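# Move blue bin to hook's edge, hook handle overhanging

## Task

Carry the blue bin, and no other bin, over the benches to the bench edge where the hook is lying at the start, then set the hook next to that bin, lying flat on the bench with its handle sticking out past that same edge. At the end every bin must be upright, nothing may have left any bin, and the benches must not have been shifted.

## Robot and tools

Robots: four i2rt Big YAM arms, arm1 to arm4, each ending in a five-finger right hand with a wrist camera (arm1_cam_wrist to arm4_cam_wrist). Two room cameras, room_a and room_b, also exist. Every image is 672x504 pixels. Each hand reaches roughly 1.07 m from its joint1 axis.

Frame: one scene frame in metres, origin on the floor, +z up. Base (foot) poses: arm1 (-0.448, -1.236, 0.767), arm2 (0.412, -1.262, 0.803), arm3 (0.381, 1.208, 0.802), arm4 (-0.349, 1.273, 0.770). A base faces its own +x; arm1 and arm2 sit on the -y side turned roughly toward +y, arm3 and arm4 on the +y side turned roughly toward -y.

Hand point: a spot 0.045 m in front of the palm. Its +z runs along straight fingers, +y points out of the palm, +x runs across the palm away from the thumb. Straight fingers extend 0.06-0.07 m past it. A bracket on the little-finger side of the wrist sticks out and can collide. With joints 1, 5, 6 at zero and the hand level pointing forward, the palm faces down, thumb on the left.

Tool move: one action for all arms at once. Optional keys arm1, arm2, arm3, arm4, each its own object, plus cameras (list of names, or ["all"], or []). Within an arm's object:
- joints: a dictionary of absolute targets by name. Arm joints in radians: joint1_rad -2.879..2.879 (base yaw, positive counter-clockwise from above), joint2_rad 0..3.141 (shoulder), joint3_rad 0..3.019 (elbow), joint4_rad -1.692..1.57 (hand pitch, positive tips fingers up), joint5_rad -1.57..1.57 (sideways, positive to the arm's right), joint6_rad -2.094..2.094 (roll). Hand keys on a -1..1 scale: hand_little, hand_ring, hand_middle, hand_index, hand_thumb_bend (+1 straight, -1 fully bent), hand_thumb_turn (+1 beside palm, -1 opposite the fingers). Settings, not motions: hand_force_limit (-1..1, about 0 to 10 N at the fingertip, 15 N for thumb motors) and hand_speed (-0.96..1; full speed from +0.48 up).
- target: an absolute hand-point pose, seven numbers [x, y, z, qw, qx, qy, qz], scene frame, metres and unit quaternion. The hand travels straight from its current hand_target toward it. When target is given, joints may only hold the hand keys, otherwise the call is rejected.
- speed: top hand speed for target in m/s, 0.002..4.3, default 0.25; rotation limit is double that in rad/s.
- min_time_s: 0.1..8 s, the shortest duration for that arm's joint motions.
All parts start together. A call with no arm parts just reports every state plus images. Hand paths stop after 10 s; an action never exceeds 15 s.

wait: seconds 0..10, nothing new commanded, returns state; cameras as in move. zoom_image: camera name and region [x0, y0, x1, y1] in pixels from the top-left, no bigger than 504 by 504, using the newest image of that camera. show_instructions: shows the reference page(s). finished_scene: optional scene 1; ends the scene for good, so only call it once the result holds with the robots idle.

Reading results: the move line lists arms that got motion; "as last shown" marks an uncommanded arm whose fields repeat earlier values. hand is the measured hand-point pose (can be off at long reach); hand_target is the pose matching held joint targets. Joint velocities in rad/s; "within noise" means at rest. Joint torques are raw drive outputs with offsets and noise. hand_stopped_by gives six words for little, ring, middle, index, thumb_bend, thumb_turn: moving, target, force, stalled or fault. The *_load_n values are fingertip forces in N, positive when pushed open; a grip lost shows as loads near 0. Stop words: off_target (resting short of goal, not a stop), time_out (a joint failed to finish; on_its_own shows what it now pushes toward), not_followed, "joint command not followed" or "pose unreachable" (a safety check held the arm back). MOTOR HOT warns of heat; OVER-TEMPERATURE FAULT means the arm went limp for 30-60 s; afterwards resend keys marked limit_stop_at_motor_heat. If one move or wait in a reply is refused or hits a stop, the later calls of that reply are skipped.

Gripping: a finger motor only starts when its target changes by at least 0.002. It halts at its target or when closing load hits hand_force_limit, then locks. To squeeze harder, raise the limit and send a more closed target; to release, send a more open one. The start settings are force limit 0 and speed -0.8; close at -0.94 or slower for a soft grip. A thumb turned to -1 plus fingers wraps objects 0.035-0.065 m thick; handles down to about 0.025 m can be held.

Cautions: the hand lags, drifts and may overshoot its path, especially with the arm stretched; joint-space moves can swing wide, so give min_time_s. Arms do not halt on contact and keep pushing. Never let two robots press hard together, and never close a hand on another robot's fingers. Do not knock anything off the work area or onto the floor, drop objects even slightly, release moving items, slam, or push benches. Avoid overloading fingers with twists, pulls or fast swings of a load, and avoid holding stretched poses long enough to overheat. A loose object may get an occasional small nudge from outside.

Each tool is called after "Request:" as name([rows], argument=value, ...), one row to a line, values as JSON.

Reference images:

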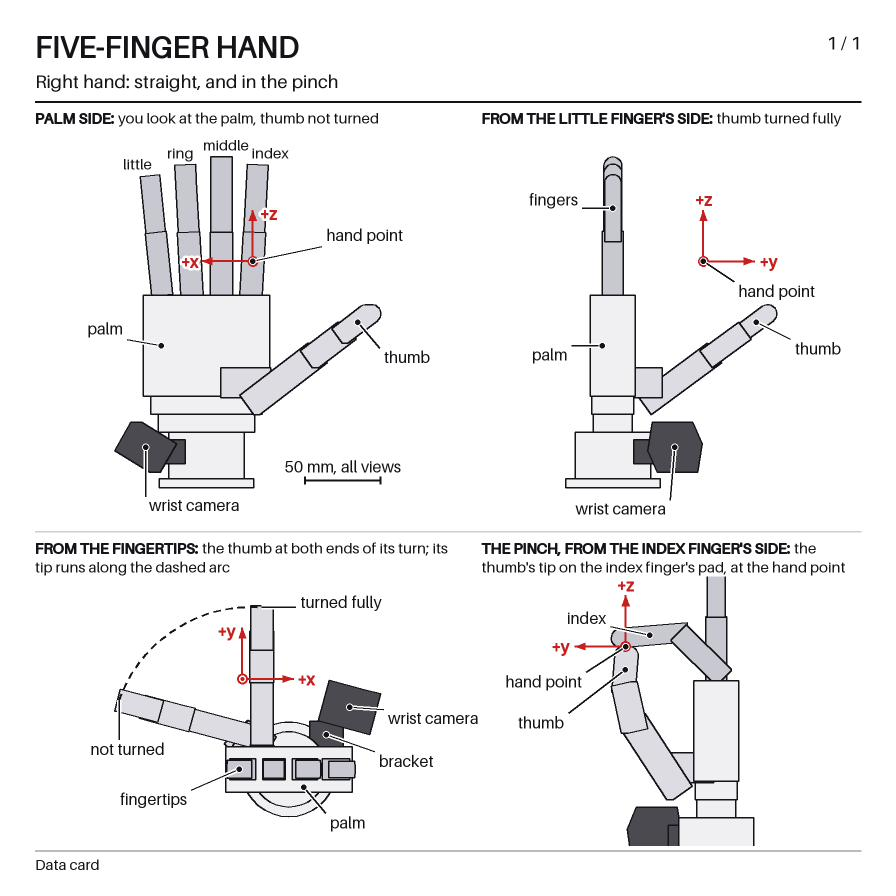

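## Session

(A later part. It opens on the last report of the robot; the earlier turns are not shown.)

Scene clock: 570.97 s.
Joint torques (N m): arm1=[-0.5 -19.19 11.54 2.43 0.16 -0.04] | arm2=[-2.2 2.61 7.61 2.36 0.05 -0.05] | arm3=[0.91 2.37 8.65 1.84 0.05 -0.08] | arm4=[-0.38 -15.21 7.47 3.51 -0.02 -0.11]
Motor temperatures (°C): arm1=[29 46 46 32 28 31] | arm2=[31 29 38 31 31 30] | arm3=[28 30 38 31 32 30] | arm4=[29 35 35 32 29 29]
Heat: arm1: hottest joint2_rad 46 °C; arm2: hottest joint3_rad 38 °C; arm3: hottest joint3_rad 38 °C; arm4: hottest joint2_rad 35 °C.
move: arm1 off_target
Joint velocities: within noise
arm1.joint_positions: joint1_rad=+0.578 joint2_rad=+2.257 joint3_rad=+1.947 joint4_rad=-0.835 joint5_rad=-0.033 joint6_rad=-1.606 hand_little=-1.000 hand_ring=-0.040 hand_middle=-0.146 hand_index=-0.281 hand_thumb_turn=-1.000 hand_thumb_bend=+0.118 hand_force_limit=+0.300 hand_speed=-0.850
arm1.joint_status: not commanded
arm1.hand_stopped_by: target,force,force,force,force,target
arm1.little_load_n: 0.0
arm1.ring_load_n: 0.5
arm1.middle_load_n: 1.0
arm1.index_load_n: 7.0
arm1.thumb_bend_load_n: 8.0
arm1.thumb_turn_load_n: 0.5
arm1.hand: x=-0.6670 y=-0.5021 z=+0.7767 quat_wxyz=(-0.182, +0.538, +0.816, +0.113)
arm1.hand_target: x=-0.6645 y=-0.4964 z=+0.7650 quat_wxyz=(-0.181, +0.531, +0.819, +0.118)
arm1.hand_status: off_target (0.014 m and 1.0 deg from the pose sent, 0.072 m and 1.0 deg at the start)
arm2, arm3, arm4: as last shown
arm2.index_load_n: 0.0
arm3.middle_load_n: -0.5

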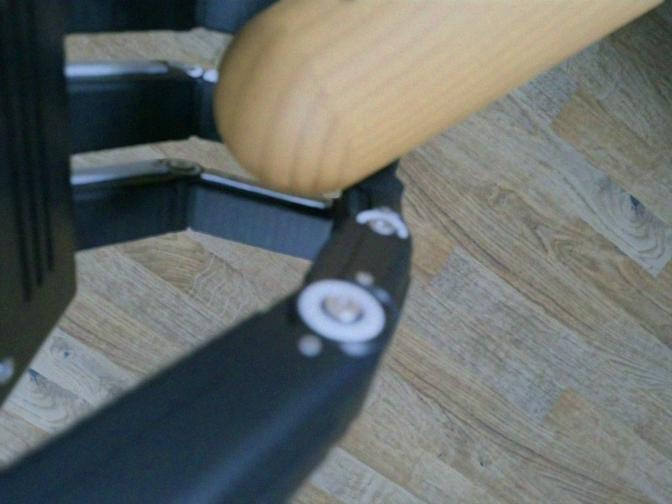

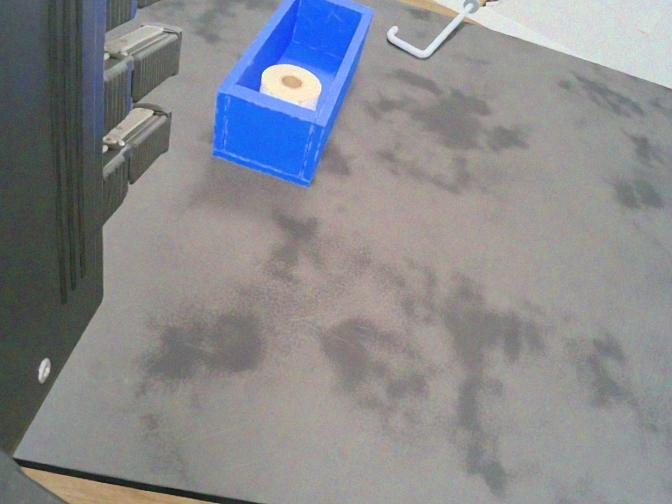

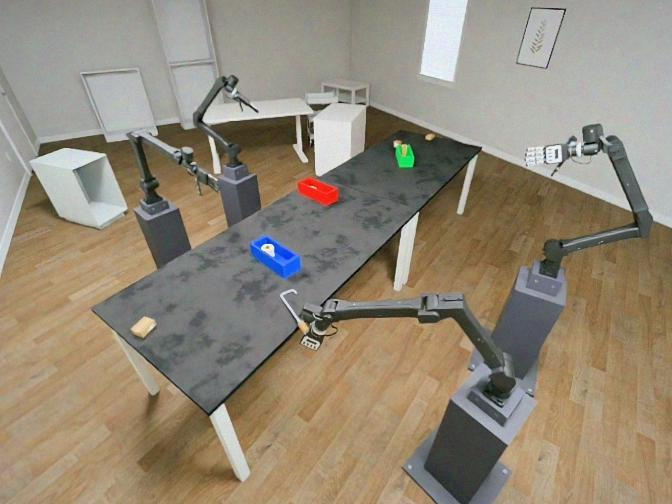

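Request:
move(arm1={"joints": {"hand_speed": -0.6, "hand_index": 1.0, "hand_middle": 1.0, "hand_ring": 1.0, "hand_thumb_bend": 1.0}}, cameras=["arm1_cam_wrist", "arm4_cam_wrist"])

Request:
zoom_image(camera="arm4_cam_wrist", region=[380, 0, 620, 160])

Scene clock: 575.10 s.
Joint torques (N m): arm1=[-0.32 -18.96 11.59 2.21 0.15 -0.03] | arm2=[-2.32 2.55 7.51 2.35 0.05 -0.03] | arm3=[0.73 2.78 8.5 1.81 0.07 -0.07] | arm4=[-0.26 -15.68 7.43 3.52 -0.02 -0.13]
Motor temperatures (°C): arm1=[29 45 45 32 28 31] | arm2=[31 29 38 31 31 30] | arm3=[28 30 38 31 32 30] | arm4=[29 35 35 32 29 29]
Heat: arm1: hottest joint2_rad 45 °C; arm2: hottest joint3_rad 38 °C; arm3: hottest joint3_rad 38 °C; arm4: hottest joint2_rad 35 °C.
move: arm1 done
Joint velocities: within noise
arm1.joint_positions: joint1_rad=+0.578 joint2_rad=+2.255 joint3_rad=+1.947 joint4_rad=-0.827 joint5_rad=-0.033 joint6_rad=-1.606 hand_little=-1.000 hand_ring=+1.000 hand_middle=+1.000 hand_index=+1.000 hand_thumb_turn=-1.000 hand_thumb_bend=+1.000 hand_force_limit=+0.300 hand_speed=-0.600
arm1.joint_status: all done
arm1.hand_stopped_by: target,target,target,target,target,target
arm1.little_load_n: 0.0
arm1.ring_load_n: 0.0
arm1.middle_load_n: 0.0
arm1.index_load_n: 0.0
arm1.thumb_bend_load_n: 0.0
arm1.thumb_turn_load_n: 0.0
arm1.hand: x=-0.6678 y=-0.5000 z=+0.7785 quat_wxyz=(-0.186, +0.537, +0.815, +0.116)
arm1.hand_target: x=-0.6646 y=-0.4962 z=+0.7662 quat_wxyz=(-0.182, +0.531, +0.819, +0.118)
arm1.hand_status: not commanded
arm2, arm3, arm4: as last shown
arm2.middle_load_n: -0.5
arm3.little_load_n: -0.5
arm3.middle_load_n: 0.0
arm4.middle_load_n: 0.5

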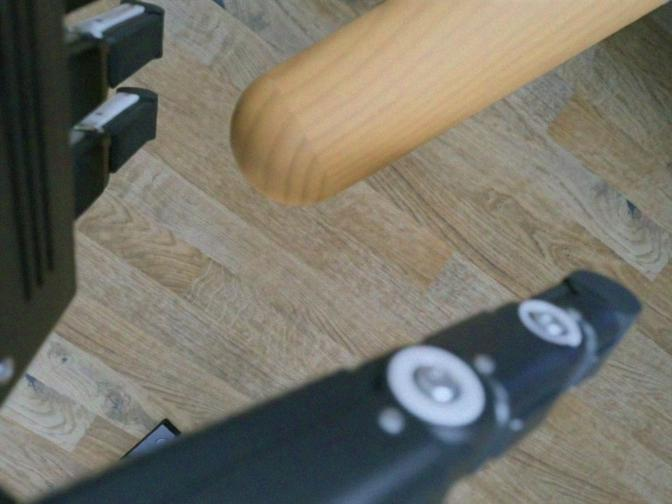

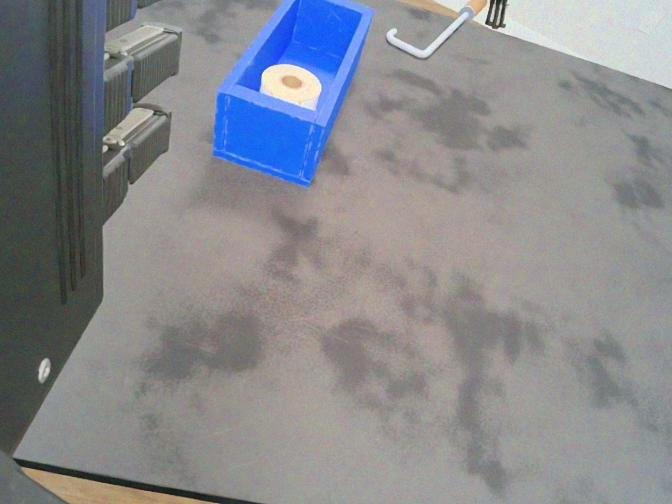

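Scaled by 2.100 from the camera's image (finer frame: 960x720).

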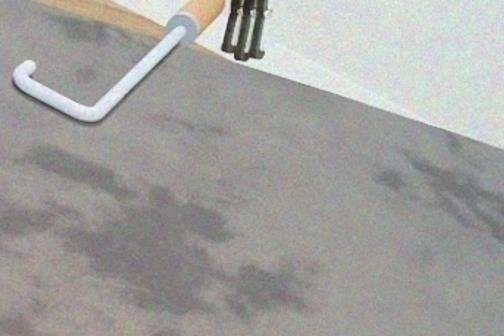

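Request:
move(arm1={"target": [-0.672, -0.51, 0.915, -0.1816, 0.5311, 0.8191, 0.1177], "speed": 0.2})

Request:
move(arm1={"target": [-0.668, -0.477, 0.90, -0.118, 0.8187, 0.5318, 0.1814], "speed": 0.3, "joints": {"hand_little": 1.0}}, cameras=["arm1_cam_wrist", "arm4_cam_wrist"])

Scene clock: 590.13 s.
Joint torques (N m): arm1=[0.44 -18.08 16.06 1.06 0.23 0.08] | arm2=[-2.08 2.43 7.5 2.36 0.06 -0.02] | arm3=[0.26 2.84 8.31 1.43 -0.02 -0.1] | arm4=[-0.26 -15.27 7.51 3.54 -0.01 -0.11]
Motor temperatures (°C): arm1=[29 43 45 32 28 31] | arm2=[31 29 38 31 31 30] | arm3=[28 30 39 31 32 30] | arm4=[29 35 35 32 29 29]
Heat: arm1: hottest joint3_rad 45 °C; arm2: hottest joint3_rad 38 °C; arm3: hottest joint3_rad 39 °C; arm4: hottest joint2_rad 35 °C.
move: arm1 done
Joint velocities: within noise
arm1.joint_positions: joint1_rad=+0.583 joint2_rad=+2.145 joint3_rad=+2.108 joint4_rad=-1.112 joint5_rad=-0.028 joint6_rad=-1.606 hand_little=-1.000 hand_ring=+1.000 hand_middle=+1.000 hand_index=+1.000 hand_thumb_turn=-1.000 hand_thumb_bend=+1.000 hand_force_limit=+0.300 hand_speed=-0.600
arm1.joint_status: not commanded
arm1.hand_stopped_by: target,target,target,target,target,target
arm1.little_load_n: 0.0
arm1.ring_load_n: 0.0
arm1.middle_load_n: 0.0
arm1.index_load_n: 0.0
arm1.thumb_bend_load_n: 0.0
arm1.thumb_turn_load_n: 0.0
arm1.hand: x=-0.6651 y=-0.5157 z=+0.9100 quat_wxyz=(-0.179, +0.536, +0.817, +0.114)
arm1.hand_target: x=-0.6724 y=-0.5085 z=+0.9140 quat_wxyz=(-0.182, +0.531, +0.819, +0.118)
arm1.hand_status: done (0.010 m and 0.9 deg from the pose sent, 0.137 m and 1.0 deg at the start)
arm2, arm3, arm4: as last shown
arm2.middle_load_n: 0.0
arm3.little_load_n: 0.0
arm4.middle_load_n: 0.0
pictures: none

Scene clock: 592.70 s.
Joint torques (N m): arm1=[0.15 -20.31 15.71 0.96 0.5 0.3] | arm2=[-2.14 2.26 7.56 2.33 0.05 -0.03] | arm3=[0.73 2.73 8.39 1.47 0.08 -0.05] | arm4=[-0.21 -15.21 7.49 3.48 -0.03 -0.11]
Motor temperatures (°C): arm1=[29 43 45 32 28 31] | arm2=[31 29 38 31 31 30] | arm3=[28 30 39 31 32 30] | arm4=[29 35 35 32 29 29]
Heat: arm1: hottest joint3_rad 45 °C; arm2: hottest joint3_rad 38 °C; arm3: hottest joint3_rad 39 °C; arm4: hottest joint2_rad 35 °C.
move: arm1 off_target
Joint velocities: within noise
arm1.joint_positions: joint1_rad=+0.600 joint2_rad=+2.559 joint3_rad=+2.874 joint4_rad=-1.472 joint5_rad=+0.302 joint6_rad=-0.872 hand_little=+1.000 hand_ring=+1.000 hand_middle=+1.000 hand_index=+1.000 hand_thumb_turn=-1.000 hand_thumb_bend=+1.000 hand_force_limit=+0.300 hand_speed=-0.600
arm1.joint_status: all done
arm1.hand_stopped_by: target,target,target,target,target,target
arm1.little_load_n: 0.0
arm1.ring_load_n: 0.0
arm1.middle_load_n: 0.0
arm1.index_load_n: 0.0
arm1.thumb_bend_load_n: -0.5
arm1.thumb_turn_load_n: 0.0
arm1.hand: x=-0.6642 y=-0.4796 z=+0.9154 quat_wxyz=(-0.163, +0.801, +0.543, +0.194)
arm1.hand_target: x=-0.6682 y=-0.4778 z=+0.9002 quat_wxyz=(-0.160, +0.806, +0.536, +0.193)
arm1.hand_status: off_target (0.016 m and 5.9 deg from the pose sent, 0.040 m and 47.5 deg at the start; a joint's target at an end of its range on 23 of 77 steps)
arm2, arm3: as last shown
arm4.joint_positions: joint1_rad=+0.165 joint2_rad=+1.605 joint3_rad=+1.450 joint4_rad=-0.149 joint5_rad=+0.041 joint6_rad=-1.528 hand_little=+1.000 hand_ring=+1.000 hand_middle=+1.000 hand_index=+1.000 hand_thumb_turn=+1.000 hand_thumb_bend=+1.000 hand_force_limit=+0.000 hand_speed=+0.000
arm4.joint_status: not commanded
arm4.hand_stopped_by: target,target,target,target,target,target
arm4.little_load_n: 0.0
arm4.ring_load_n: 0.0
arm4.middle_load_n: 0.0
arm4.index_load_n: 0.0
arm4.thumb_bend_load_n: 0.0
arm4.thumb_turn_load_n: 0.0
arm4.hand: x=-0.3825 y=+0.5463 z=+1.1044 quat_wxyz=(+0.416, +0.564, -0.577, +0.419)
arm4.hand_target: x=-0.3818 y=+0.5461 z=+1.1224 quat_wxyz=(+0.431, +0.561, -0.561, +0.430)
arm4.hand_status: not commanded

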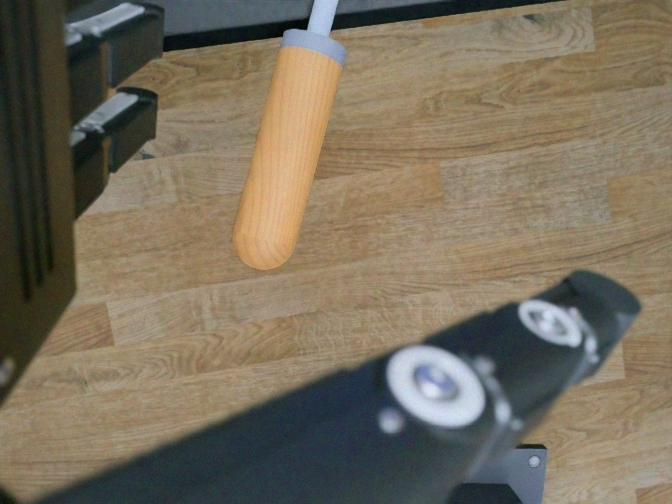

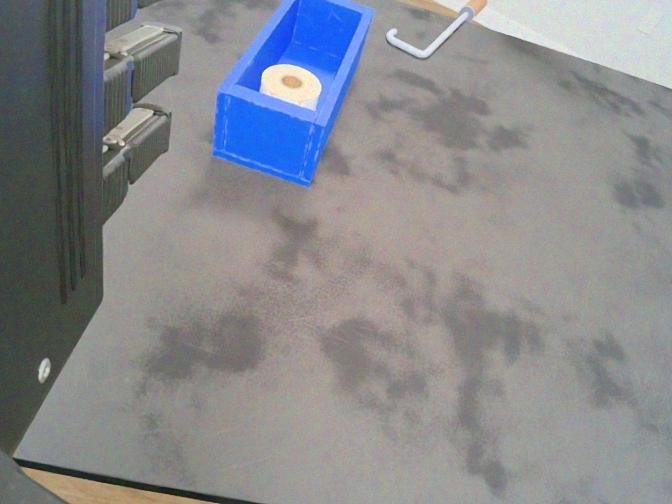

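Request:
move(arm1={"target": [-0.706, -0.568, 0.88, -0.1217, 0.8077, 0.5489, 0.179], "speed": 0.25, "joints": {"hand_speed": 0.2, "hand_thumb_turn": 1.0, "hand_index": 0.3, "hand_middle": 0.3, "hand_ring": 0.35, "hand_little": 0.45}})

Request:
move(arm1={"target": [-0.706, -0.568, 0.77, -0.1217, 0.8077, 0.5489, 0.179], "speed": 0.15}, cameras=["arm1_cam_wrist", "arm4_cam_wrist"])

Scene clock: 615.73 s.
Joint torques (N m): arm1=[-0.85 -20.42 10.45 1.88 0.58 0.17] | arm2=[-2.43 2.32 7.5 2.37 0.07 -0.05] | arm3=[0.67 1.9 8.58 1.61 0 -0.04] | arm4=[-0.32 -15.27 7.53 3.55 0 -0.12]
Motor temperatures (°C): arm1=[29 43 49 32 28 31] | arm2=[31 29 38 31 31 30] | arm3=[28 30 39 31 32 30] | arm4=[29 35 35 32 29 29]
Heat: arm1: hottest joint3_rad 49 °C; arm2: hottest joint3_rad 38 °C; arm3: hottest joint3_rad 39 °C; arm4: hottest joint2_rad 35 °C.
move: arm1 done
Joint velocities: within noise
arm1.joint_positions: joint1_rad=+0.701 joint2_rad=+2.267 joint3_rad=+2.271 joint4_rad=-1.280 joint5_rad=+0.317 joint6_rad=-0.768 hand_little=+0.450 hand_ring=+0.350 hand_middle=+0.300 hand_index=+0.300 hand_thumb_turn=+1.000 hand_thumb_bend=+1.000 hand_force_limit=+0.300 hand_speed=+0.200
arm1.joint_status: all done
arm1.hand_stopped_by: target,target,target,target,target,target
arm1.little_load_n: 0.0
arm1.ring_load_n: 0.0
arm1.middle_load_n: 0.0
arm1.index_load_n: 0.0
arm1.thumb_bend_load_n: 0.0
arm1.thumb_turn_load_n: 0.0
arm1.hand: x=-0.7089 y=-0.5709 z=+0.8882 quat_wxyz=(-0.123, +0.804, +0.553, +0.178)
arm1.hand_target: x=-0.7045 y=-0.5690 z=+0.8813 quat_wxyz=(-0.122, +0.807, +0.548, +0.180)
arm1.hand_status: done (0.009 m and 0.7 deg from the pose sent, 0.104 m and 5.2 deg at the start)
arm2, arm3, arm4: as last shown
pictures: none

Scene clock: 617.17 s.
Joint torques (N m): arm1=[-0.5 -17.96 10.59 1.83 0.5 0.19] | arm2=[-2.43 2.32 7.53 2.39 0.04 -0.04] | arm3=[0.85 1.96 8.55 1.69 0.06 -0.06] | arm4=[-0.26 -15.44 7.56 3.55 0.01 -0.1]
Motor temperatures (°C): arm1=[29 43 49 32 28 31] | arm2=[31 29 38 31 31 30] | arm3=[28 30 39 31 32 30] | arm4=[29 35 35 32 29 29]
Heat: arm1: hottest joint3_rad 49 °C; arm2: hottest joint3_rad 38 °C; arm3: hottest joint3_rad 39 °C; arm4: hottest joint2_rad 35 °C.
move: arm1 off_target
Joint velocities: within noise
arm1.joint_positions: joint1_rad=+0.701 joint2_rad=+2.280 joint3_rad=+2.064 joint4_rad=-1.029 joint5_rad=+0.317 joint6_rad=-0.768 hand_little=+0.450 hand_ring=+0.350 hand_middle=+0.300 hand_index=+0.300 hand_thumb_turn=+1.000 hand_thumb_bend=+1.000 hand_force_limit=+0.300 hand_speed=+0.200
arm1.joint_status: not commanded
arm1.hand_stopped_by: target,target,target,target,target,target
arm1.little_load_n: 0.0
arm1.ring_load_n: 0.0
arm1.middle_load_n: 0.5
arm1.index_load_n: 0.0
arm1.thumb_bend_load_n: 0.0
arm1.thumb_turn_load_n: 0.0
arm1.hand: x=-0.7098 y=-0.5682 z=+0.8019 quat_wxyz=(-0.138, +0.804, +0.550, +0.180)
arm1.hand_target: x=-0.7046 y=-0.5710 z=+0.7699 quat_wxyz=(-0.121, +0.808, +0.549, +0.179)
arm1.hand_status: off_target (0.032 m and 2.0 deg from the pose sent, 0.118 m and 0.7 deg at the start)
arm2, arm3, arm4: as last shown
arm3.thumb_bend_load_n: -0.5

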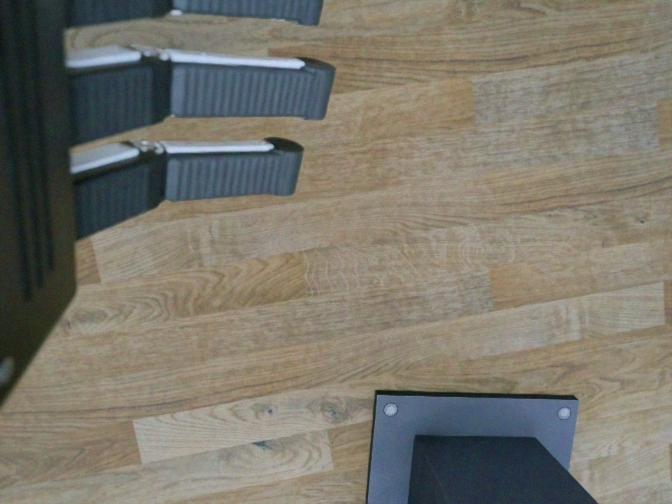

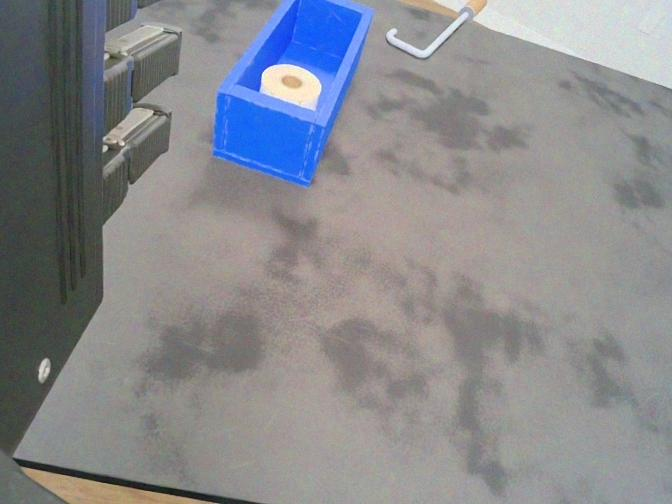

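Request:
move(arm1={"target": [-0.704, -0.568, 0.75, -0.1217, 0.8077, 0.5489, 0.179], "speed": 0.15}, cameras=["arm1_cam_wrist"])

Scene clock: 619.10 s.
Joint torques (N m): arm1=[-0.56 -17.73 10.28 1.95 0.48 0.17] | arm2=[-2.37 2.61 7.53 2.32 0.08 -0.03] | arm3=[0.67 2.32 8.46 1.59 0.08 -0.08] | arm4=[-0.26 -15.09 7.51 3.51 -0.01 -0.15]
Motor temperatures (°C): arm1=[29 42 48 32 28 31] | arm2=[31 29 38 31 31 30] | arm3=[28 30 39 31 32 30] | arm4=[29 35 35 32 29 29]
Heat: arm1: hottest joint3_rad 48 °C; arm2: hottest joint3_rad 38 °C; arm3: hottest joint3_rad 39 °C; arm4: hottest joint2_rad 35 °C.
move: arm1 off_target
Joint velocities: within noise
arm1.joint_positions: joint1_rad=+0.701 joint2_rad=+2.295 joint3_rad=+2.044 joint4_rad=-0.989 joint5_rad=+0.317 joint6_rad=-0.768 hand_little=+0.450 hand_ring=+0.350 hand_middle=+0.300 hand_index=+0.300 hand_thumb_turn=+1.000 hand_thumb_bend=+1.000 hand_force_limit=+0.300 hand_speed=+0.200
arm1.joint_status: not commanded
arm1.hand_stopped_by: target,target,target,target,target,target
arm1.little_load_n: 0.0
arm1.ring_load_n: 0.0
arm1.middle_load_n: 0.0
arm1.index_load_n: 0.0
arm1.thumb_bend_load_n: 0.0
arm1.thumb_turn_load_n: 0.0
arm1.hand: x=-0.7106 y=-0.5665 z=+0.7843 quat_wxyz=(-0.141, +0.804, +0.550, +0.180)
arm1.hand_target: x=-0.7034 y=-0.5696 z=+0.7517 quat_wxyz=(-0.122, +0.807, +0.549, +0.179)
arm1.hand_status: off_target (0.035 m and 2.2 deg from the pose sent, 0.052 m and 2.0 deg at the start)
arm2, arm3, arm4: as last shown
arm3.ring_load_n: -0.5
arm3.thumb_bend_load_n: 0.0

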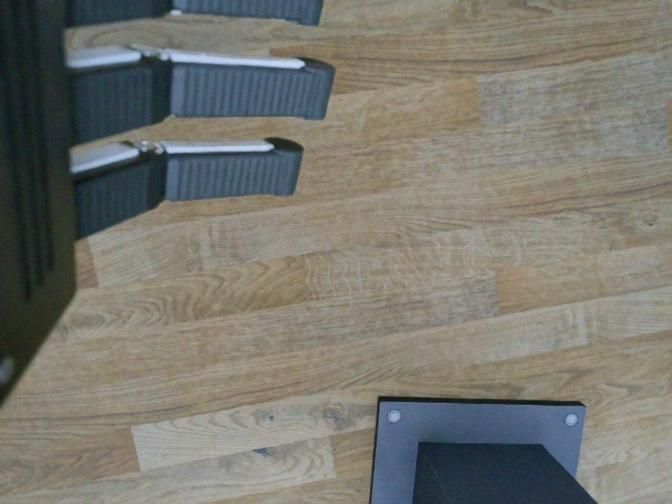

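Request:
move(arm1={"target": [-0.70, -0.545, 0.74, -0.1217, 0.8077, 0.5489, 0.179], "speed": 0.12}, cameras=["arm1_cam_wrist"])

Scene clock: 621.80 s.
Joint torques (N m): arm1=[-0.32 -19.08 15.32 0.91 0.23 0.01] | arm2=[-2.49 2.37 7.57 2.35 0.08 -0.06] | arm3=[0.44 3.02 8.44 1.46 0.03 -0.06] | arm4=[-0.21 -15.56 7.43 3.54 -0.02 -0.09]
Motor temperatures (°C): arm1=[29 42 48 32 28 31] | arm2=[31 29 38 31 31 30] | arm3=[28 30 39 31 32 30] | arm4=[29 35 35 32 29 29]
Heat: arm1: hottest joint3_rad 48 °C; arm2: hottest joint3_rad 38 °C; arm3: hottest joint3_rad 39 °C; arm4: hottest joint2_rad 35 °C.
move: arm1 off_target
Joint velocities: within noise
arm1.joint_positions: joint1_rad=+0.672 joint2_rad=+2.373 joint3_rad=+2.090 joint4_rad=-0.989 joint5_rad=+0.317 joint6_rad=-0.768 hand_little=+0.450 hand_ring=+0.350 hand_middle=+0.300 hand_index=+0.300 hand_thumb_turn=+1.000 hand_thumb_bend=+1.000 hand_force_limit=+0.300 hand_speed=+0.200
arm1.joint_status: not commanded
arm1.hand_stopped_by: target,target,target,target,target,target
arm1.little_load_n: 0.0
arm1.ring_load_n: 0.0
arm1.middle_load_n: 0.0
arm1.index_load_n: 0.0
arm1.thumb_bend_load_n: -0.5
arm1.thumb_turn_load_n: 0.0
arm1.hand: x=-0.6936 y=-0.5535 z=+0.7477 quat_wxyz=(-0.123, +0.812, +0.541, +0.180)
arm1.hand_target: x=-0.6939 y=-0.5439 z=+0.7400 quat_wxyz=(-0.122, +0.810, +0.545, +0.179)
arm1.hand_status: off_target (0.013 m and 1.0 deg from the pose sent, 0.050 m and 2.2 deg at the start)
arm2.joint_positions: joint1_rad=+0.142 joint2_rad=+0.612 joint3_rad=+1.479 joint4_rad=-1.291 joint5_rad=+0.235 joint6_rad=-1.394 hand_little=+1.000 hand_ring=+1.000 hand_middle=+1.000 hand_index=+1.000 hand_thumb_turn=+1.000 hand_thumb_bend=+1.000 hand_force_limit=+0.000 hand_speed=-0.800
arm2.joint_status: not commanded
arm2.hand_stopped_by: target,target,target,target,target,target
arm2.little_load_n: 0.0
arm2.ring_load_n: 0.0
arm2.middle_load_n: 0.0
arm2.index_load_n: 0.0
arm2.thumb_bend_load_n: 0.0
arm2.thumb_turn_load_n: 0.0
arm2.hand: x=+0.4659 y=-1.0357 z=+1.3564 quat_wxyz=(-0.400, +0.622, +0.560, +0.374)
arm2.hand_target: x=+0.4665 y=-1.0378 z=+1.3639 quat_wxyz=(-0.407, +0.619, +0.555, +0.378)
arm2.hand_status: not commanded
arm3.joint_positions: joint1_rad=+0.299 joint2_rad=+0.625 joint3_rad=+1.390 joint4_rad=-1.486 joint5_rad=-0.214 joint6_rad=-0.801 hand_little=+1.000 hand_ring=+1.000 hand_middle=+1.000 hand_index=+1.000 hand_thumb_turn=+1.000 hand_thumb_bend=+1.000 hand_force_limit=+0.000 hand_speed=-0.800
arm3.joint_status: not commanded
arm3.hand_stopped_by: target,target,target,target,target,target
arm3.little_load_n: 0.0
arm3.ring_load_n: 0.0
arm3.middle_load_n: 0.0
arm3.index_load_n: 0.0
arm3.thumb_bend_load_n: 0.0
arm3.thumb_turn_load_n: 0.0
arm3.hand: x=+0.4528 y=+1.0384 z=+1.2504 quat_wxyz=(+0.005, +0.513, -0.745, +0.427)
arm3.hand_target: x=+0.4526 y=+1.0388 z=+1.2569 quat_wxyz=(+0.008, +0.511, -0.741, +0.435)
arm3.hand_status: not commanded
arm4: as last shown

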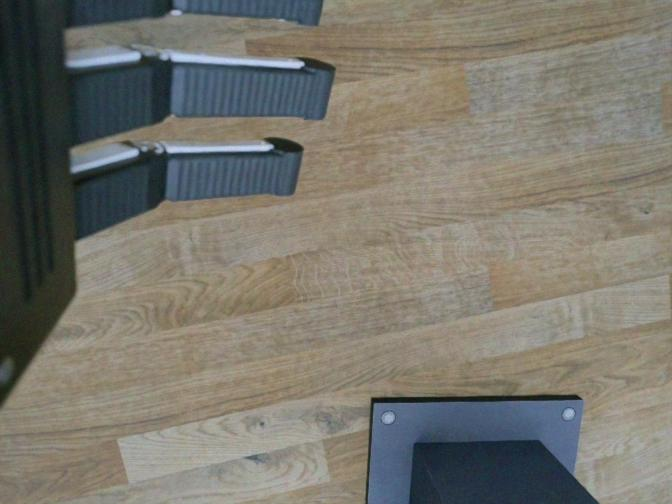

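Request:
move(arm1={"target": [-0.689, -0.515, 0.765, -0.1217, 0.8077, 0.5489, 0.179], "speed": 0.12}, cameras=["arm1_cam_wrist"])

Scene clock: 624.53 s.
Joint torques (N m): arm1=[-0.32 -19.02 16.09 0.92 0.21 -0.04] | arm2=[-2.37 2.61 7.6 2.44 0.07 -0.04] | arm3=[0.56 2.14 8.44 1.52 0.02 -0.06] | arm4=[-0.56 -15.5 7.43 3.55 -0.01 -0.11]
Motor temperatures (°C): arm1=[29 42 49 32 28 31] | arm2=[31 29 38 31 31 30] | arm3=[28 30 39 31 32 30] | arm4=[29 35 35 32 29 29]
Heat: arm1: hottest joint3_rad 49 °C; arm2: hottest joint3_rad 38 °C; arm3: hottest joint3_rad 39 °C; arm4: hottest joint2_rad 35 °C.
move: arm1 off_target
Joint velocities: within noise
arm1.joint_positions: joint1_rad=+0.660 joint2_rad=+2.430 joint3_rad=+2.272 joint4_rad=-1.096 joint5_rad=+0.307 joint6_rad=-0.794 hand_little=+0.450 hand_ring=+0.350 hand_middle=+0.300 hand_index=+0.300 hand_thumb_turn=+1.000 hand_thumb_bend=+1.000 hand_force_limit=+0.300 hand_speed=+0.200
arm1.joint_status: not commanded
arm1.hand_stopped_by: target,target,target,target,target,target
arm1.little_load_n: 0.0
arm1.ring_load_n: 0.0
arm1.middle_load_n: 0.0
arm1.index_load_n: 0.0
arm1.thumb_bend_load_n: 0.0
arm1.thumb_turn_load_n: 0.0
arm1.hand: x=-0.6973 y=-0.5259 z=+0.7764 quat_wxyz=(-0.129, +0.809, +0.546, +0.179)
arm1.hand_target: x=-0.6951 y=-0.5180 z=+0.7633 quat_wxyz=(-0.123, +0.805, +0.553, +0.178)
arm1.hand_status: off_target (0.018 m and 0.9 deg from the pose sent, 0.042 m and 1.0 deg at the start)
arm2, arm3, arm4: as last shown

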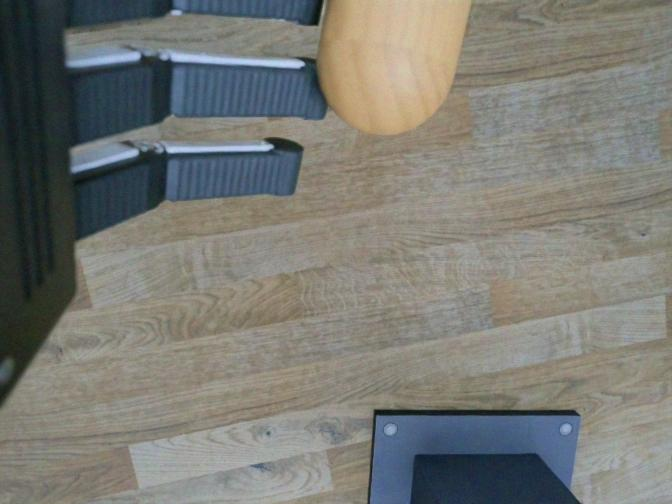

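Request:
move(arm1={"target": [-0.652, -0.462, 0.764, -0.1217, 0.8077, 0.5489, 0.179], "speed": 0.12}, cameras=["arm1_cam_wrist", "arm4_cam_wrist"])

Request:
zoom_image(camera="arm4_cam_wrist", region=[380, 0, 620, 160])

Scene clock: 632.63 s.
Joint torques (N m): arm1=[-0.56 -20.01 16.39 0.94 0.23 -0.03] | arm2=[-2.14 2.61 7.47 2.21 0.06 -0.03] | arm3=[-0.38 1.96 8.57 1.5 0.05 -0.11] | arm4=[-0.09 -15.5 7.56 3.54 -0.03 -0.11]
Motor temperatures (°C): arm1=[29 42 49 32 28 31] | arm2=[31 29 38 31 31 30] | arm3=[28 30 39 31 32 30] | arm4=[29 35 35 32 29 29]
Heat: arm1: hottest joint3_rad 49 °C; arm2: hottest joint3_rad 38 °C; arm3: hottest joint3_rad 39 °C; arm4: hottest joint2_rad 35 °C.
move: arm1 off_target
Joint velocities: within noise
arm1.joint_positions: joint1_rad=+0.582 joint2_rad=+2.617 joint3_rad=+2.641 joint4_rad=-1.247 joint5_rad=+0.284 joint6_rad=-0.864 hand_little=+0.450 hand_ring=+0.350 hand_middle=+0.300 hand_index=+0.300 hand_thumb_turn=+1.000 hand_thumb_bend=+1.000 hand_force_limit=+0.300 hand_speed=+0.200
arm1.joint_status: not commanded
arm1.hand_stopped_by: target,target,target,target,target,target
arm1.little_load_n: 0.0
arm1.ring_load_n: 0.0
arm1.middle_load_n: 0.0
arm1.index_load_n: 0.0
arm1.thumb_bend_load_n: 0.0
arm1.thumb_turn_load_n: 0.0
arm1.hand: x=-0.6569 y=-0.4668 z=+0.7814 quat_wxyz=(-0.133, +0.810, +0.542, +0.180)
arm1.hand_target: x=-0.6526 y=-0.4621 z=+0.7645 quat_wxyz=(-0.125, +0.807, +0.549, +0.179)
arm1.hand_status: off_target (0.019 m and 1.5 deg from the pose sent, 0.079 m and 0.9 deg at the start)
arm2, arm3, arm4: as last shown

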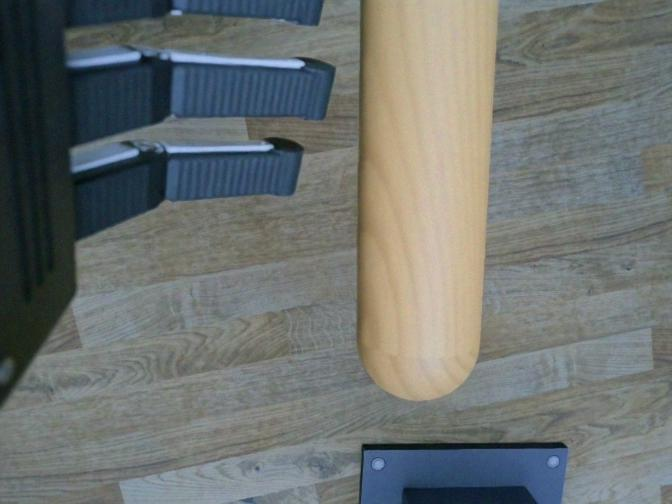

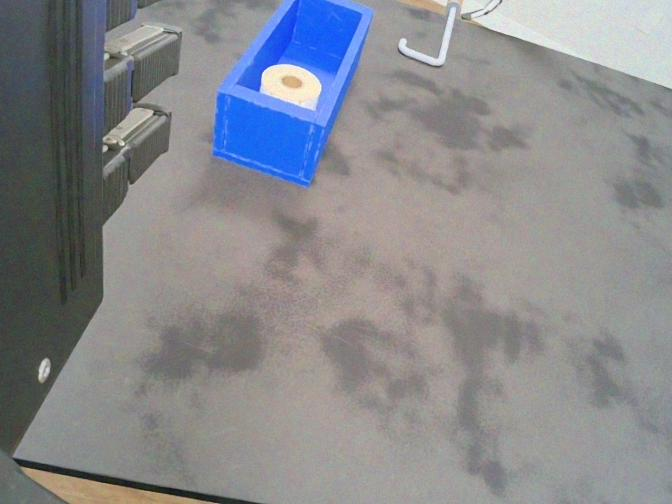

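Scaled by 2.100 from the camera's image (finer frame: 960x720).

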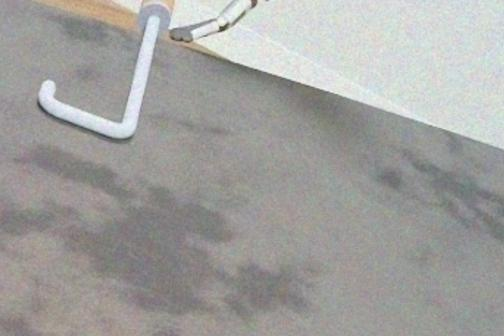

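Request:
move(arm1={"joints": {"hand_speed": 0.0, "hand_index": 1.0, "hand_middle": 1.0, "hand_ring": 1.0, "hand_little": 1.0}})

Request:
move(arm1={"target": [-0.66, -0.482, 0.90, -0.1217, 0.8077, 0.5489, 0.179], "speed": 0.2})

Request:
move(arm1={"target": [-0.62, -0.483, 0.89, -0.0862, 0.7447, 0.6542, 0.0981], "speed": 0.2}, cameras=["arm1_cam_wrist", "arm4_cam_wrist"])

Scene clock: 641.57 s.
Joint torques (N m): arm1=[-0.5 -19.25 14.72 2.3 -0.01 -0.03] | arm2=[-2.08 2.37 7.58 2.37 0.06 -0.03] | arm3=[0.73 2.37 8.31 1.74 0.06 -0.07] | arm4=[-0.32 -15.33 7.5 3.52 -0.04 -0.12]
Motor temperatures (°C): arm1=[29 43 48 32 28 31] | arm2=[31 29 38 31 31 30] | arm3=[28 30 39 31 32 30] | arm4=[29 35 35 32 29 29]
Heat: arm1: hottest joint3_rad 48 °C; arm2: hottest joint3_rad 38 °C; arm3: hottest joint3_rad 39 °C; arm4: hottest joint2_rad 35 °C.
move: arm1 done
Joint velocities: within noise
arm1.joint_positions: joint1_rad=+0.572 joint2_rad=+2.613 joint3_rad=+2.659 joint4_rad=-1.285 joint5_rad=+0.290 joint6_rad=-0.864 hand_little=+1.000 hand_ring=+0.998 hand_middle=+1.000 hand_index=+1.000 hand_thumb_turn=+1.000 hand_thumb_bend=+1.000 hand_force_limit=+0.300 hand_speed=+0.000
arm1.joint_status: all done
arm1.hand_stopped_by: target,target,target,target,target,target
arm1.little_load_n: 0.0
arm1.ring_load_n: -4.5
arm1.middle_load_n: 0.0
arm1.index_load_n: 0.0
arm1.thumb_bend_load_n: 0.0
arm1.thumb_turn_load_n: 0.0
arm1.hand: x=-0.6471 y=-0.4692 z=+0.7919 quat_wxyz=(-0.124, +0.813, +0.539, +0.182)
arm1.hand_target: x=-0.6471 y=-0.4607 z=+0.7648 quat_wxyz=(-0.125, +0.809, +0.546, +0.180)
arm1.hand_status: not commanded
arm2, arm3, arm4: as last shown
arm3.thumb_turn_load_n: -0.5
pictures: none

Scene clock: 643.20 s.
Joint torques (N m): arm1=[0.15 -23.36 15.06 0.96 0.33 -0.03] | arm2=[-2.02 2.43 7.49 2.44 0.05 -0.01] | arm3=[0.32 2.14 8.42 1.55 0.04 -0.07] | arm4=[0.09 -15.03 7.53 3.55 -0.02 -0.11]
Motor temperatures (°C): arm1=[29 43 48 32 28 31] | arm2=[31 29 38 31 31 30] | arm3=[28 30 39 31 32 30] | arm4=[29 35 35 32 29 29]
Heat: arm1: hottest joint3_rad 48 °C; arm2: hottest joint3_rad 38 °C; arm3: hottest joint3_rad 39 °C; arm4: hottest joint2_rad 35 °C.
move: arm1 off_target
Joint velocities: within noise
arm1.joint_positions: joint1_rad=+0.598 joint2_rad=+2.597 joint3_rad=+2.881 joint4_rad=-1.499 joint5_rad=+0.288 joint6_rad=-0.864 hand_little=+1.000 hand_ring=+0.999 hand_middle=+1.000 hand_index=+1.000 hand_thumb_turn=+1.000 hand_thumb_bend=+1.000 hand_force_limit=+0.300 hand_speed=+0.000
arm1.joint_status: not commanded
arm1.hand_stopped_by: target,target,target,target,target,target
arm1.little_load_n: 0.0
arm1.ring_load_n: 0.0
arm1.middle_load_n: 0.0
arm1.index_load_n: 0.0
arm1.thumb_bend_load_n: 0.0
arm1.thumb_turn_load_n: 0.0
arm1.hand: x=-0.6636 y=-0.4853 z=+0.8872 quat_wxyz=(-0.138, +0.805, +0.547, +0.182)
arm1.hand_target: x=-0.6656 y=-0.4830 z=+0.8994 quat_wxyz=(-0.147, +0.798, +0.554, +0.185)
arm1.hand_status: off_target (0.014 m and 2.0 deg from the pose sent, 0.110 m and 1.4 deg at the start; a joint's target at an end of its range on 27 of 49 steps)
arm2, arm3: as last shown
arm3.thumb_turn_load_n: 0.0
arm4.joint_positions: joint1_rad=+0.165 joint2_rad=+1.605 joint3_rad=+1.450 joint4_rad=-0.149 joint5_rad=+0.041 joint6_rad=-1.528 hand_little=+1.000 hand_ring=+1.000 hand_middle=+1.000 hand_index=+1.000 hand_thumb_turn=+1.000 hand_thumb_bend=+1.000 hand_force_limit=+0.000 hand_speed=+0.000
arm4.joint_status: not commanded
arm4.hand_stopped_by: target,target,target,target,target,target
arm4.little_load_n: 0.0
arm4.ring_load_n: 0.0
arm4.middle_load_n: -0.5
arm4.index_load_n: 0.0
arm4.thumb_bend_load_n: 0.0
arm4.thumb_turn_load_n: 0.0
arm4.hand: x=-0.3825 y=+0.5463 z=+1.1044 quat_wxyz=(+0.416, +0.564, -0.577, +0.419)
arm4.hand_target: x=-0.3818 y=+0.5461 z=+1.1224 quat_wxyz=(+0.431, +0.561, -0.561, +0.430)
arm4.hand_status: not commanded
pictures: none

Scene clock: 644.90 s.
Joint torques (N m): arm1=[-0.15 -22.48 14.9 0.79 -0.01 -0.06] | arm2=[-1.96 2.26 7.57 2.35 0.05 -0.05] | arm3=[0.32 2.2 8.38 1.77 0.05 -0.07] | arm4=[-0.5 -15.38 7.58 3.55 -0.02 -0.12]
Motor temperatures (°C): arm1=[29 43 49 32 28 31] | arm2=[31 29 38 31 31 30] | arm3=[28 30 39 31 32 30] | arm4=[29 35 35 32 29 29]
Heat: arm1: hottest joint3_rad 49 °C; arm2: hottest joint3_rad 38 °C; arm3: hottest joint3_rad 39 °C; arm4: hottest joint2_rad 35 °C.
move: arm1 off_target
Joint velocities: within noise
arm1.joint_positions: joint1_rad=+0.520 joint2_rad=+2.597 joint3_rad=+2.881 joint4_rad=-1.588 joint5_rad=+0.109 joint6_rad=-1.141 hand_little=+1.000 hand_ring=+0.999 hand_middle=+1.000 hand_index=+1.000 hand_thumb_turn=+1.000 hand_thumb_bend=+1.000 hand_force_limit=+0.300 hand_speed=+0.000
arm1.joint_status: not commanded
arm1.hand_stopped_by: target,target,target,target,target,target
arm1.little_load_n: 0.0
arm1.ring_load_n: 0.0
arm1.middle_load_n: 0.0
arm1.index_load_n: 0.0
arm1.thumb_bend_load_n: 0.0
arm1.thumb_turn_load_n: 0.0
arm1.hand: x=-0.6171 y=-0.4869 z=+0.8789 quat_wxyz=(-0.101, +0.747, +0.648, +0.106)
arm1.hand_target: x=-0.6197 y=-0.4839 z=+0.8897 quat_wxyz=(-0.110, +0.739, +0.656, +0.110)
arm1.hand_status: off_target (0.012 m and 2.1 deg from the pose sent, 0.044 m and 18.1 deg at the start; a joint's target at an end of its range on 26 of 51 steps)
arm2, arm3, arm4: as last shown
arm3.middle_load_n: -0.5
arm3.thumb_bend_load_n: -0.5
arm4.middle_load_n: 0.0

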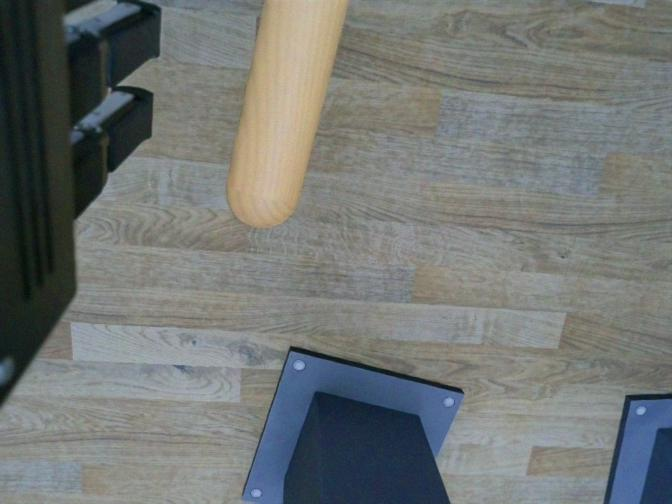

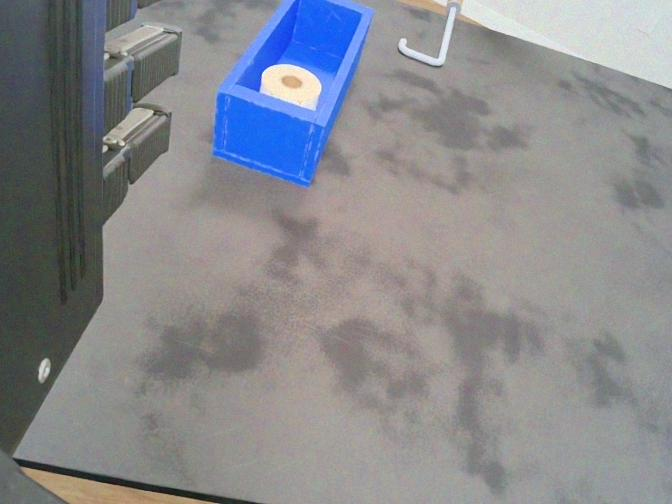

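Request:
move(arm1={"target": [-0.626, -0.476, 0.77, -0.0862, 0.7447, 0.6542, 0.0981], "speed": 0.12}, cameras=["arm1_cam_wrist", "arm4_cam_wrist"])

Request:
zoom_image(camera="arm4_cam_wrist", region=[380, 0, 620, 160])

Scene clock: 652.77 s.
Joint torques (N m): arm1=[0.26 -21.71 10.61 1.81 0.09 0.11] | arm2=[-2.14 2.49 7.58 2.3 0.07 -0.03] | arm3=[0.44 3.14 8.53 1.65 0.03 -0.14] | arm4=[-0.15 -15.38 7.57 3.58 -0.02 -0.14]
Motor temperatures (°C): arm1=[29 43 49 32 28 31] | arm2=[31 29 38 31 31 30] | arm3=[28 30 39 31 32 30] | arm4=[29 35 35 32 29 29]
Heat: arm1: hottest joint3_rad 49 °C; arm2: hottest joint3_rad 38 °C; arm3: hottest joint3_rad 39 °C; arm4: hottest joint2_rad 35 °C.
move: arm1 off_target
Joint velocities: within noise
arm1.joint_positions: joint1_rad=+0.522 joint2_rad=+2.597 joint3_rad=+2.656 joint4_rad=-1.374 joint5_rad=+0.109 joint6_rad=-1.141 hand_little=+1.000 hand_ring=+0.999 hand_middle=+1.000 hand_index=+1.000 hand_thumb_turn=+1.000 hand_thumb_bend=+1.000 hand_force_limit=+0.300 hand_speed=+0.000
arm1.joint_status: not commanded
arm1.hand_stopped_by: target,target,target,target,target,target
arm1.little_load_n: 0.0
arm1.ring_load_n: 0.0
arm1.middle_load_n: 0.0
arm1.index_load_n: 0.0
arm1.thumb_bend_load_n: -0.5
arm1.thumb_turn_load_n: 0.0
arm1.hand: x=-0.6215 y=-0.4757 z=+0.7941 quat_wxyz=(-0.096, +0.747, +0.650, +0.104)
arm1.hand_target: x=-0.6253 y=-0.4786 z=+0.7696 quat_wxyz=(-0.086, +0.745, +0.655, +0.098)
arm1.hand_status: off_target (0.024 m and 1.4 deg from the pose sent, 0.110 m and 2.1 deg at the start)
arm2, arm3, arm4: as last shown
arm3.middle_load_n: 0.0
arm3.thumb_bend_load_n: 0.5
arm3.thumb_turn_load_n: -0.5

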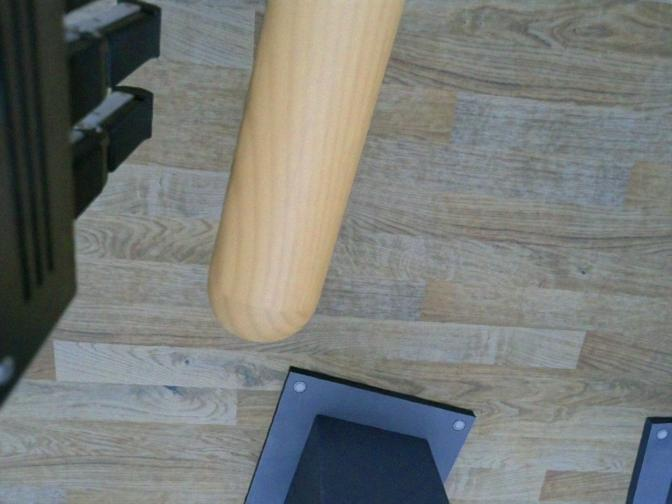

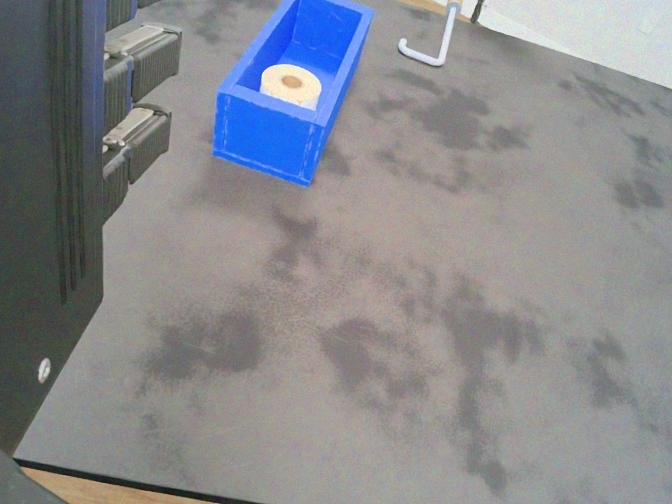

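Scaled by 2.100 from the camera's image (finer frame: 960x720).

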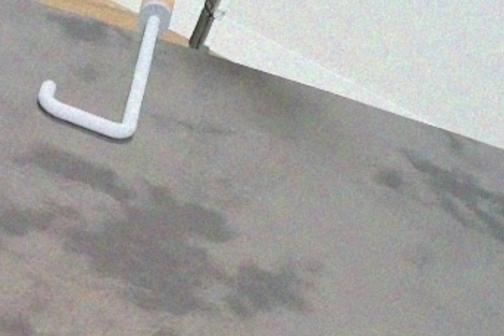

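Request:
move(arm1={"target": [-0.626, -0.478, 0.748, -0.0862, 0.7447, 0.6542, 0.0981], "speed": 0.12}, cameras=["arm1_cam_wrist"])

Scene clock: 654.83 s.
Joint torques (N m): arm1=[0.21 -21.95 10.52 1.87 0.09 0.12] | arm2=[-1.96 2.43 7.5 2.32 0.07 -0.02] | arm3=[0.5 2.37 8.51 1.54 -0.01 -0.11] | arm4=[0.03 -15.5 7.47 3.6 0 -0.13]
Motor temperatures (°C): arm1=[29 43 49 32 28 31] | arm2=[31 29 38 31 31 30] | arm3=[28 30 39 31 32 30] | arm4=[29 35 36 32 29 29]
Heat: arm1: hottest joint3_rad 49 °C; arm2: hottest joint3_rad 38 °C; arm3: hottest joint3_rad 39 °C; arm4: hottest joint3_rad 36 °C.
move: arm1 off_target
Joint velocities: within noise
arm1.joint_positions: joint1_rad=+0.522 joint2_rad=+2.597 joint3_rad=+2.592 joint4_rad=-1.312 joint5_rad=+0.109 joint6_rad=-1.141 hand_little=+1.000 hand_ring=+0.999 hand_middle=+1.000 hand_index=+1.000 hand_thumb_turn=+1.000 hand_thumb_bend=+1.000 hand_force_limit=+0.300 hand_speed=+0.000
arm1.joint_status: not commanded
arm1.hand_stopped_by: target,target,target,target,target,target
arm1.little_load_n: 0.0
arm1.ring_load_n: 0.0
arm1.middle_load_n: 0.0
arm1.index_load_n: 0.0
arm1.thumb_bend_load_n: 0.0
arm1.thumb_turn_load_n: 0.0
arm1.hand: x=-0.6214 y=-0.4756 z=+0.7694 quat_wxyz=(-0.094, +0.747, +0.650, +0.103)
arm1.hand_target: x=-0.6256 y=-0.4791 z=+0.7484 quat_wxyz=(-0.086, +0.745, +0.654, +0.098)
arm1.hand_status: off_target (0.022 m and 1.2 deg from the pose sent, 0.046 m and 1.4 deg at the start)
arm2, arm3, arm4: as last shown
arm3.thumb_bend_load_n: 0.0
arm3.thumb_turn_load_n: 0.0

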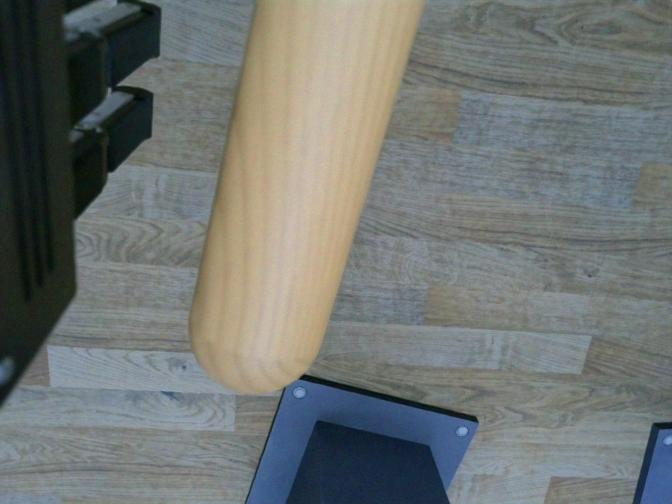

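Request:
move(arm1={"joints": {"hand_speed": -0.7, "hand_force_limit": 0.0, "hand_index": -1.0, "hand_middle": -1.0, "hand_ring": -1.0, "hand_little": -1.0}}, cameras=["arm1_cam_wrist", "arm4_cam_wrist"])

Request:
zoom_image(camera="arm4_cam_wrist", region=[380, 0, 620, 160])

Scene clock: 661.10 s.
Joint torques (N m): arm1=[0.32 -21.77 10.84 1.76 0.16 0.09] | arm2=[-2.32 1.96 7.54 2.32 0.05 -0.04] | arm3=[0.26 2.55 8.24 1.66 0.03 -0.12] | arm4=[-0.26 -15.5 7.54 3.58 -0.04 -0.15]
Motor temperatures (°C): arm1=[29 43 48 32 28 31] | arm2=[31 29 38 31 31 30] | arm3=[28 30 39 31 32 30] | arm4=[29 35 36 32 29 29]
Heat: arm1: hottest joint3_rad 48 °C; arm2: hottest joint3_rad 38 °C; arm3: hottest joint3_rad 39 °C; arm4: hottest joint3_rad 36 °C.
move: arm1 done
Joint velocities: within noise
arm1.joint_positions: joint1_rad=+0.523 joint2_rad=+2.597 joint3_rad=+2.587 joint4_rad=-1.312 joint5_rad=+0.107 joint6_rad=-1.141 hand_little=-1.000 hand_ring=-1.000 hand_middle=-1.000 hand_index=-1.000 hand_thumb_turn=+1.000 hand_thumb_bend=+1.000 hand_force_limit=+0.000 hand_speed=-0.700
arm1.joint_status: all done
arm1.hand_stopped_by: target,target,target,target,target,target
arm1.little_load_n: 0.0
arm1.ring_load_n: 0.0
arm1.middle_load_n: 0.0
arm1.index_load_n: 0.0
arm1.thumb_bend_load_n: 0.0
arm1.thumb_turn_load_n: 0.0
arm1.hand: x=-0.6226 y=-0.4769 z=+0.7675 quat_wxyz=(-0.093, +0.746, +0.651, +0.102)
arm1.hand_target: x=-0.6257 y=-0.4793 z=+0.7482 quat_wxyz=(-0.086, +0.745, +0.654, +0.098)
arm1.hand_status: not commanded
arm2.joint_positions: joint1_rad=+0.142 joint2_rad=+0.612 joint3_rad=+1.479 joint4_rad=-1.291 joint5_rad=+0.235 joint6_rad=-1.394 hand_little=+1.000 hand_ring=+1.000 hand_middle=+1.000 hand_index=+1.000 hand_thumb_turn=+1.000 hand_thumb_bend=+1.000 hand_force_limit=+0.000 hand_speed=-0.800
arm2.joint_status: not commanded
arm2.hand_stopped_by: target,target,target,target,target,target
arm2.little_load_n: 0.0
arm2.ring_load_n: 0.0
arm2.middle_load_n: 0.0
arm2.index_load_n: 0.0
arm2.thumb_bend_load_n: 0.0
arm2.thumb_turn_load_n: 0.0
arm2.hand: x=+0.4659 y=-1.0357 z=+1.3564 quat_wxyz=(-0.400, +0.622, +0.560, +0.374)
arm2.hand_target: x=+0.4665 y=-1.0378 z=+1.3639 quat_wxyz=(-0.407, +0.619, +0.555, +0.378)
arm2.hand_status: not commanded
arm3.joint_positions: joint1_rad=+0.299 joint2_rad=+0.625 joint3_rad=+1.390 joint4_rad=-1.486 joint5_rad=-0.214 joint6_rad=-0.801 hand_little=+1.000 hand_ring=+1.000 hand_middle=+1.000 hand_index=+1.000 hand_thumb_turn=+1.000 hand_thumb_bend=+1.000 hand_force_limit=+0.000 hand_speed=-0.800
arm3.joint_status: not commanded
arm3.hand_stopped_by: target,target,target,target,target,target
arm3.little_load_n: 0.0
arm3.ring_load_n: 0.0
arm3.middle_load_n: 0.0
arm3.index_load_n: 0.0
arm3.thumb_bend_load_n: 0.0
arm3.thumb_turn_load_n: 0.0
arm3.hand: x=+0.4528 y=+1.0384 z=+1.2504 quat_wxyz=(+0.005, +0.513, -0.745, +0.427)
arm3.hand_target: x=+0.4526 y=+1.0388 z=+1.2569 quat_wxyz=(+0.008, +0.511, -0.741, +0.435)
arm3.hand_status: not commanded
arm4: as last shown

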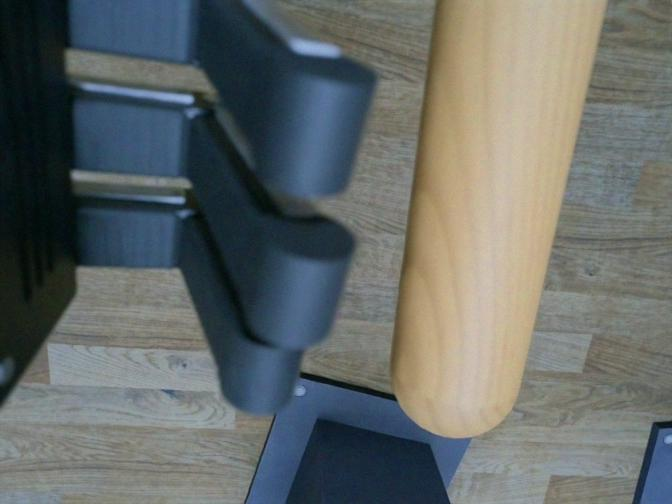

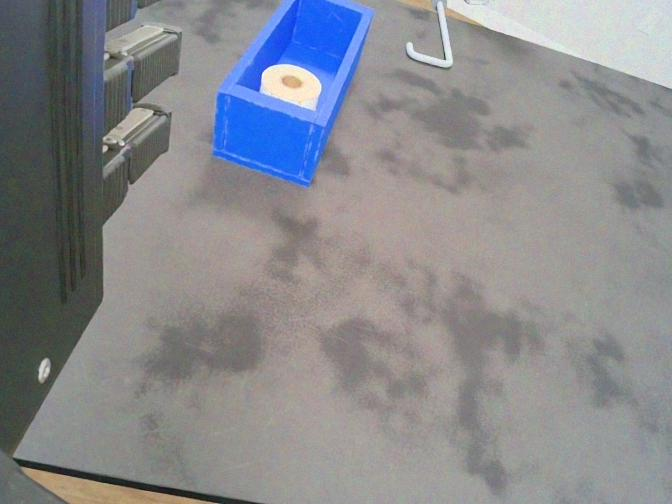

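Scaled by 2.100 from the camera's image (finer frame: 960x720).

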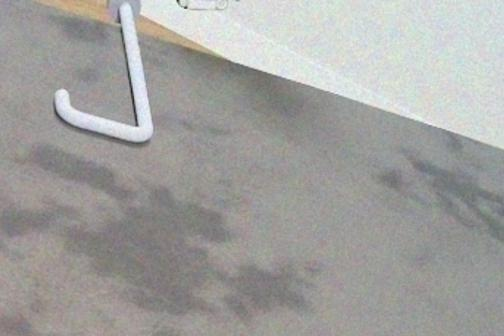

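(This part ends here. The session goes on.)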